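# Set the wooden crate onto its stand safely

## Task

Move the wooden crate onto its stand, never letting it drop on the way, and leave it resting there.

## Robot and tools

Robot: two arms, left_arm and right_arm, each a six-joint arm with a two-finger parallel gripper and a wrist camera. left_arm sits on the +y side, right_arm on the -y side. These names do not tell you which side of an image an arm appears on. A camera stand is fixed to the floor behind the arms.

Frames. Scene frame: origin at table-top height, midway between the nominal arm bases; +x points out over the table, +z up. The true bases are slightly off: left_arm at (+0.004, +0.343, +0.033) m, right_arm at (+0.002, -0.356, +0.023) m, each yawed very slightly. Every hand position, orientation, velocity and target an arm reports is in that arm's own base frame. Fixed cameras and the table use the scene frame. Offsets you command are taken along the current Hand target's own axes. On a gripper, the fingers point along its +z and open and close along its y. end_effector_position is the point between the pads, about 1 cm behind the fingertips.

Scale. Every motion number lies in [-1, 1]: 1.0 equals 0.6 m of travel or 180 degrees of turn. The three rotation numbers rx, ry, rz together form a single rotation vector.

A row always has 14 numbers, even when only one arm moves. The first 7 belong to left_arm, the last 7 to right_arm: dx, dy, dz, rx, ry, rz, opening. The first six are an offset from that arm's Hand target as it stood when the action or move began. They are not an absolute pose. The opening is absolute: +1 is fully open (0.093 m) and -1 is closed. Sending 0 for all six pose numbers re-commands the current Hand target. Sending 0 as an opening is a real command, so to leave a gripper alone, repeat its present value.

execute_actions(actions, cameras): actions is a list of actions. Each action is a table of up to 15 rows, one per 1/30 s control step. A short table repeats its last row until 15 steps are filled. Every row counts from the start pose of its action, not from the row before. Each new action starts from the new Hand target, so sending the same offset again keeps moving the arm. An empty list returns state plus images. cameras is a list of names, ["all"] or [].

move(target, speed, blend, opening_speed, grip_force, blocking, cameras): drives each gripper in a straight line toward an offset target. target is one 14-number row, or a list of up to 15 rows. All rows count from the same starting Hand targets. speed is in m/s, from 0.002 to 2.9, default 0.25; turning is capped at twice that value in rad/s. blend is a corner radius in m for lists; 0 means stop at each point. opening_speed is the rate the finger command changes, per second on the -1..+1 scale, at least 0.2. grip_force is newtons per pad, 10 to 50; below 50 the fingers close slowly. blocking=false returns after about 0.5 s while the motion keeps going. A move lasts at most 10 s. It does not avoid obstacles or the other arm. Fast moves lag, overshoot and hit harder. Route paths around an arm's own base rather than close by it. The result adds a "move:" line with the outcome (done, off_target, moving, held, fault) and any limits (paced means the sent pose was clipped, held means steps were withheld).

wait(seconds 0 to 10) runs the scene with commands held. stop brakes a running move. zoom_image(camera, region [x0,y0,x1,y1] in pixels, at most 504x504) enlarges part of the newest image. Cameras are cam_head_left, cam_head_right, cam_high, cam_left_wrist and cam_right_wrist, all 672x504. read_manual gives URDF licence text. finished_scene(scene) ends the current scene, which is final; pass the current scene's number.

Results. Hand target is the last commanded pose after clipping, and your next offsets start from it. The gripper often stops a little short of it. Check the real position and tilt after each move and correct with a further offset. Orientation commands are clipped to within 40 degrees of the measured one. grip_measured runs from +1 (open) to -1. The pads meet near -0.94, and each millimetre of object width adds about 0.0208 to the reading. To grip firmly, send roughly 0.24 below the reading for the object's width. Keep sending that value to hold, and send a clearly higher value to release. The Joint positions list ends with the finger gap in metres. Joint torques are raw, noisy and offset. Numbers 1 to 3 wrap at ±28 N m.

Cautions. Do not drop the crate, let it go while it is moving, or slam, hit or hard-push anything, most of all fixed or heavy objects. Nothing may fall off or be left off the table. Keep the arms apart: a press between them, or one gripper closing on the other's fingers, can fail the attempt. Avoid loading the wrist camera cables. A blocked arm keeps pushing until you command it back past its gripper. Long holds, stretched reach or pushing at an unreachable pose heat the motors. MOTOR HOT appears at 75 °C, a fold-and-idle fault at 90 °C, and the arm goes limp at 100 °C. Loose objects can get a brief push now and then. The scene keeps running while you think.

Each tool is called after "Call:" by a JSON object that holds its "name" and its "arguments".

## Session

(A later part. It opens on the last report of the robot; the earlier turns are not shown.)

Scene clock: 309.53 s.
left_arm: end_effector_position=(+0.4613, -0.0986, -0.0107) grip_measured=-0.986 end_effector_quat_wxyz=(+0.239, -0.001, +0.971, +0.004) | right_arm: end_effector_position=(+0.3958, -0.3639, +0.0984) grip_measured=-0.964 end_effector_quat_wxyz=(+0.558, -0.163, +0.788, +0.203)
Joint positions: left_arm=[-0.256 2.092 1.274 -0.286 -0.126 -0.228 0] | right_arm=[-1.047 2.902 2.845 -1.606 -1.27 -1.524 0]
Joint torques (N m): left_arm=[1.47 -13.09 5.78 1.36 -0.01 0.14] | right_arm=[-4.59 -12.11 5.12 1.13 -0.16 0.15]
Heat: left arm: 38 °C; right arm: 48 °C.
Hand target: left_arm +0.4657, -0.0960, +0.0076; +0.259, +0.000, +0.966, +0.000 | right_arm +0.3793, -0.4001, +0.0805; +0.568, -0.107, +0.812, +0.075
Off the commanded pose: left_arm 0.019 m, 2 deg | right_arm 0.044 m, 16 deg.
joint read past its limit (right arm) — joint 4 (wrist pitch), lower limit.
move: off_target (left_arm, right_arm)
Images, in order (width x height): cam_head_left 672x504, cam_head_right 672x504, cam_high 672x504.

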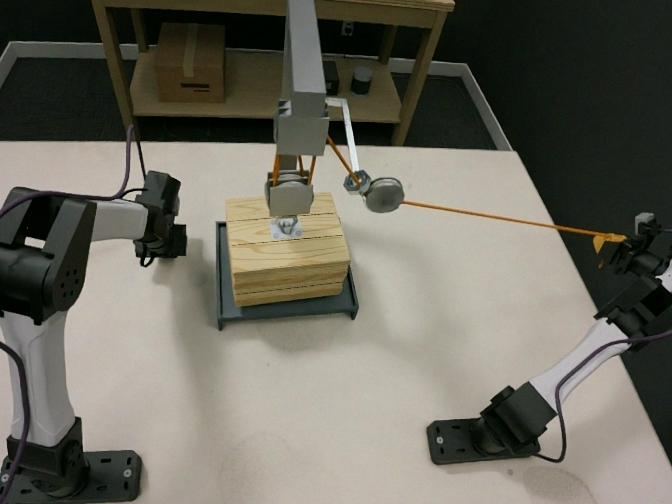

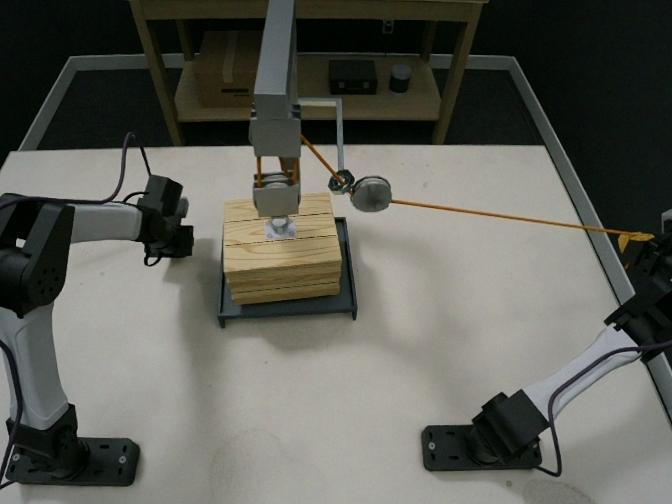

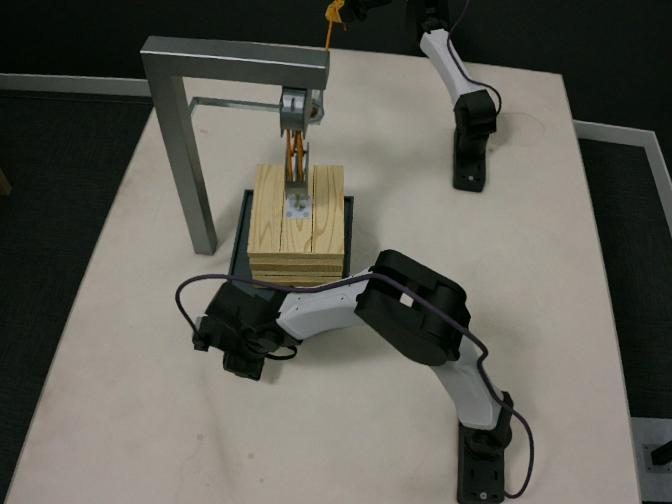

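Call:
{"name": "move", "arguments": {"target": [0,0,0,0,0,0,-1,-0.009,0.18,0.0735,0,0,0,-1], "speed": 0.05, "cameras": ["cam_head_left","cam_high","cam_head_right"]}}

Scene clock: 315.10 s.
left_arm: end_effector_position=(+0.4613, -0.0986, -0.0107) grip_measured=-0.986 end_effector_quat_wxyz=(+0.239, -0.001, +0.971, +0.004) | right_arm: end_effector_position=(+0.3925, -0.2720, +0.0604) grip_measured=-0.964 end_effector_quat_wxyz=(+0.572, -0.114, +0.805, +0.114)
Joint positions: left_arm=[-0.256 2.092 1.274 -0.286 -0.126 -0.228 0] | right_arm=[-0.93 2.151 1.201 0.101 -1.129 -0.742 0]
Joint torques (N m): left_arm=[1.31 -13.04 5.6 1.35 0.04 0.14] | right_arm=[-0.14 -12.49 4.74 1.55 0.11 0.25]
Heat: left arm: 40 °C; right arm: 49 °C.
Hand target: left_arm +0.4657, -0.0960, +0.0076; +0.259, +0.000, +0.966, +0.000 | right_arm +0.3933, -0.2845, +0.0706; +0.568, -0.107, +0.812, +0.075
Off the commanded pose: left_arm 0.019 m, 2 deg | right_arm 0.016 m, 5 deg.
move: off_target (left_arm, right_arm)
Images, in order (width x height): cam_head_left 672x504, cam_head_right 672x504, cam_high 672x504.

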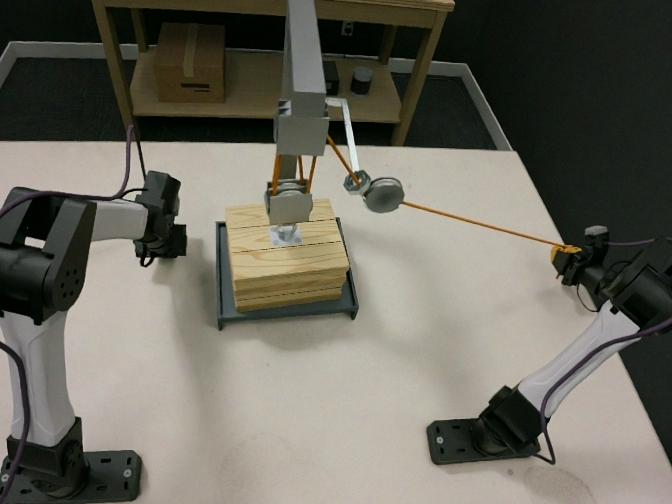

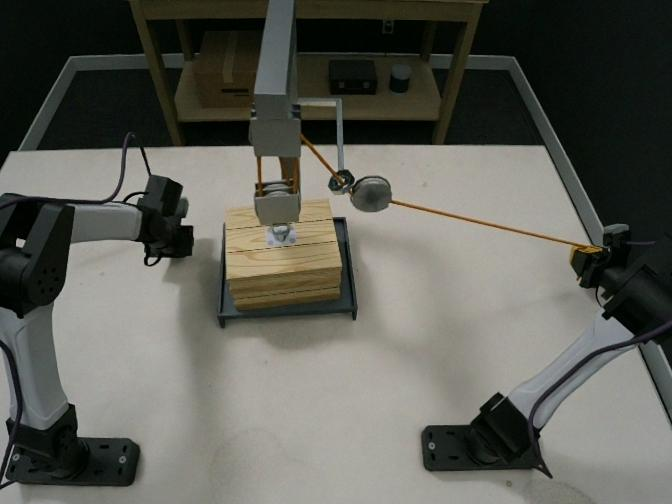

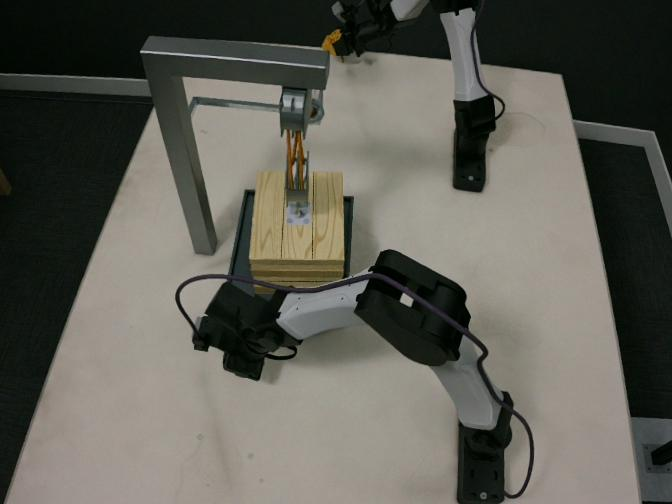

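Call:
{"name": "move", "arguments": {"target": [0,0,0,0,0,0,-1,-0.009,0.18,0.05,0,0,0,-1], "speed": 0.06, "cameras": ["cam_head_left","cam_high","cam_head_right"]}}

Call:
{"name": "zoom_image", "arguments": {"camera": "cam_head_left", "region": [190, 90, 400, 340]}}

Call:
{"name": "zoom_image", "arguments": {"camera": "cam_high", "region": [210, 130, 380, 310]}}

Scene clock: 320.70 s.
left_arm: end_effector_position=(+0.4613, -0.0986, -0.0107) grip_measured=-0.986 end_effector_quat_wxyz=(+0.239, -0.001, +0.971, +0.004) | right_arm: end_effector_position=(+0.3930, -0.1721, +0.0537) grip_measured=-0.964 end_effector_quat_wxyz=(+0.561, -0.105, +0.817, +0.088)
Joint positions: left_arm=[-0.256 2.092 1.274 -0.286 -0.126 -0.228 0] | right_arm=[-0.729 1.939 0.762 0.553 -0.916 -0.49 0]
Joint torques (N m): left_arm=[1.31 -13.15 5.71 1.35 -0.01 0.16] | right_arm=[0.79 -10.19 3.74 1.68 -0.21 0.18]
Heat: left arm: 42 °C; right arm: 51 °C.
Hand target: left_arm +0.4657, -0.0960, +0.0076; +0.259, +0.000, +0.966, +0.000 | right_arm +0.3943, -0.1725, +0.0654; +0.568, -0.107, +0.812, +0.075
Off the commanded pose: left_arm 0.019 m, 2 deg | right_arm 0.012 m, 2 deg.
move: off_target (left_arm, right_arm)
Images, in order (width x height): cam_head_left 672x504, cam_head_right 672x504, cam_high 672x504.

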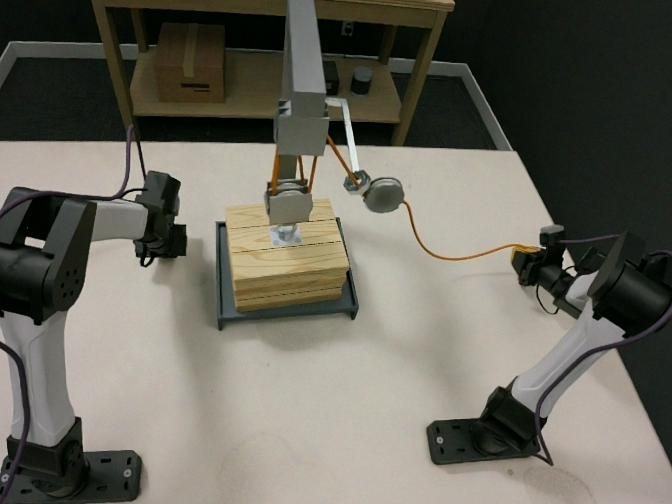

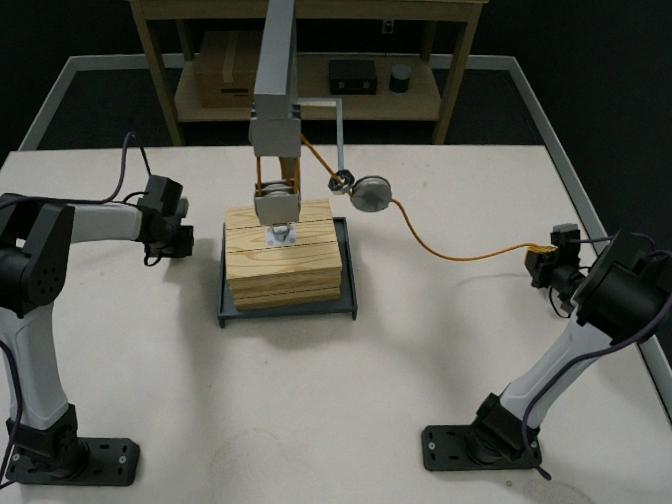

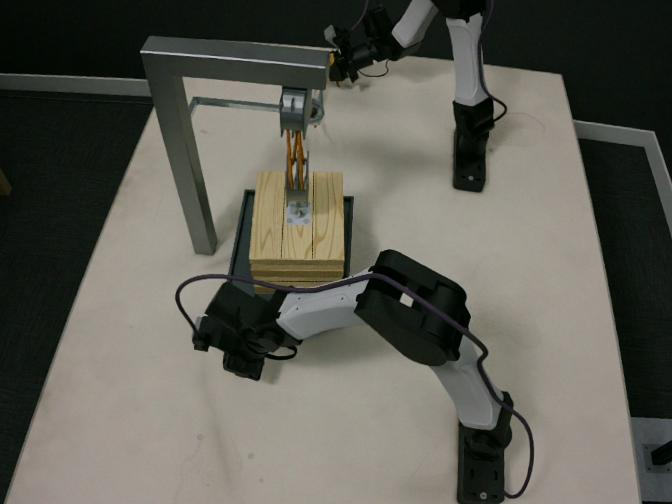

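Scaled by 2.016 from the camera's 672x504 image, which has a finer 960x720 frame.

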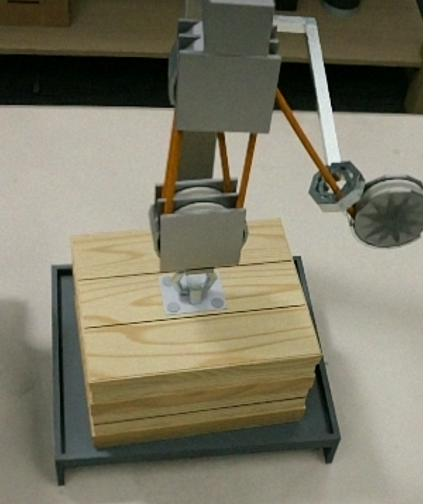

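Scaled by 2.800 from the camera's 672x504 image, which has a finer 960x720 frame.

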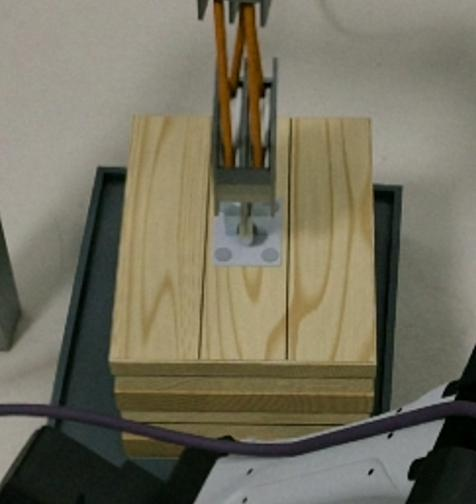

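Call:
{"name": "move", "arguments": {"target": [0,0,0,0,0,0,-1,0,0.13,0.03,0,0,0,-1], "speed": 0.1}}

Call:
{"name": "move", "arguments": {"target": [0,0.08,0,0,0,0,-1,0,0,0,0,0,0,1]}}

Call:
{"name": "move", "arguments": {"target": [0,0.05,0,0,0,0,-1,0,0,-0.13,0,0,0,1], "cameras": ["cam_head_left","cam_high","cam_head_right","cam_right_wrist"]}}

Scene clock: 325.33 s.
left_arm: end_effector_position=(+0.4613, -0.0986, -0.0107) grip_measured=-0.986 end_effector_quat_wxyz=(+0.239, -0.001, +0.971, +0.004) | right_arm: end_effector_position=(+0.3895, -0.0920, +0.0494) grip_measured=-0.964 end_effector_quat_wxyz=(+0.559, -0.108, +0.818, +0.085)
Joint positions: left_arm=[-0.256 2.092 1.274 -0.286 -0.126 -0.228 0] | right_arm=[-0.518 1.84 0.524 0.808 -0.734 -0.336 0]
Joint torques (N m): left_arm=[1.35 -13.19 5.65 1.34 -0.02 0.17] | right_arm=[0.77 -8.46 3.36 1.87 -0.12 0.18]
Heat: left arm: 44 °C; right arm: 51 °C.
Hand target: left_arm +0.4657, -0.0960, +0.0076; +0.259, +0.000, +0.966, +0.000 | right_arm +0.3906, -0.0927, +0.0594; +0.569, -0.107, +0.812, +0.075
Off the commanded pose: left_arm 0.019 m, 2 deg | right_arm 0.010 m, 2 deg.
move: off_target (left_arm)

Scene clock: 326.43 s.
left_arm: end_effector_position=(+0.4604, -0.0437, -0.0111) grip_measured=-0.986 end_effector_quat_wxyz=(+0.235, -0.008, +0.972, +0.010) | right_arm: end_effector_position=(+0.3896, -0.0922, +0.0496) grip_measured=+1.000 end_effector_quat_wxyz=(+0.559, -0.108, +0.818, +0.085)
Joint positions: left_arm=[-0.124 2.061 1.225 -0.266 -0.079 -0.121 0] | right_arm=[-0.518 1.84 0.524 0.81 -0.733 -0.336 0.093]
Joint torques (N m): left_arm=[0.32 -12.81 5.63 1.43 0.2 0.16] | right_arm=[0.75 -8.46 3.36 1.88 -0.1 0.16]
Heat: left arm: 44 °C; right arm: 51 °C.
Hand target: left_arm +0.4656, -0.0480, +0.0076; +0.258, +0.000, +0.966, +0.000 | right_arm +0.3906, -0.0927, +0.0594; +0.569, -0.107, +0.812, +0.075
Off the commanded pose: left_arm 0.020 m, 3 deg | right_arm 0.010 m, 2 deg.
move: off_target (left_arm)

Scene clock: 327.87 s.
left_arm: end_effector_position=(+0.4601, -0.0165, -0.0112) grip_measured=-0.986 end_effector_quat_wxyz=(+0.234, -0.006, +0.972, +0.007) | right_arm: end_effector_position=(+0.3202, -0.1111, +0.0778) grip_measured=+1.000 end_effector_quat_wxyz=(+0.560, -0.095, +0.819, +0.081)
Joint positions: left_arm=[-0.05 2.053 1.21 -0.257 -0.039 -0.053 0] | right_arm=[-0.733 1.523 0.392 0.517 -0.897 -0.475 0.093]
Joint torques (N m): left_arm=[0.7 -12.7 5.56 1.42 0.18 0.16] | right_arm=[-0.29 -6.09 5.01 1.46 -0.52 -0.13]
Heat: left arm: 44 °C; right arm: 51 °C.
Hand target: left_arm +0.4657, -0.0180, +0.0076; +0.258, +0.000, +0.966, +0.000 | right_arm +0.3197, -0.1117, +0.0859; +0.568, -0.107, +0.812, +0.075
Off the commanded pose: left_arm 0.020 m, 3 deg | right_arm 0.008 m, 2 deg.
move: off_target (left_arm)
camera_calibration:
cam_right_wrist: T_world_to_cam=[[0.245659, -0.969343, -0.0050884, -0.188143], [-0.7017, -0.174204, -0.690847, 0.298245], [0.668782, 0.173284, -0.722983, -0.0515892], [0, 0, 0, 1]] pos_world=[0.289999, -0.12148, 0.167786]
Images, in order (width x height): cam_head_left 672x504, cam_head_right 672x504, cam_high 672x504, cam_right_wrist 672x504.

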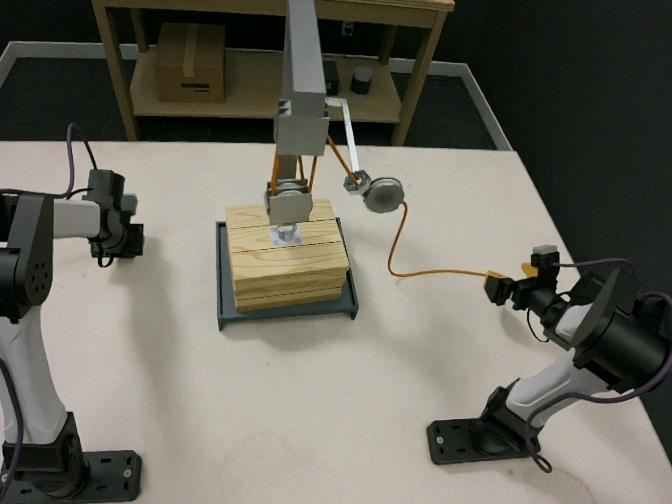

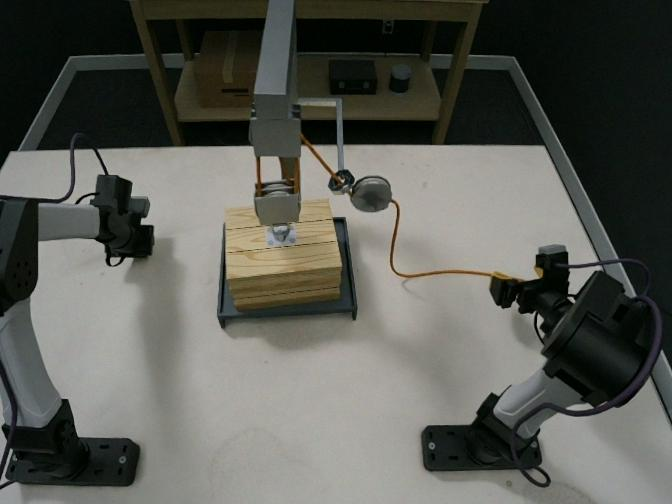

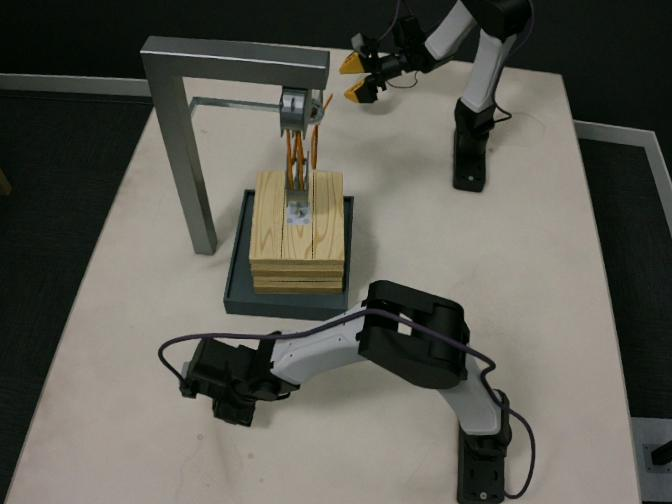

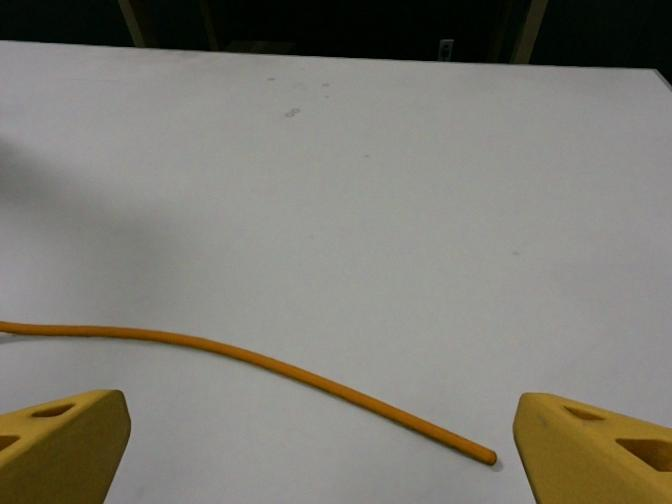

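Released, crate sits on the stand.

Call:
{"name": "finished_scene", "arguments": {"scene": 1}}

The scene is finished: the task was done.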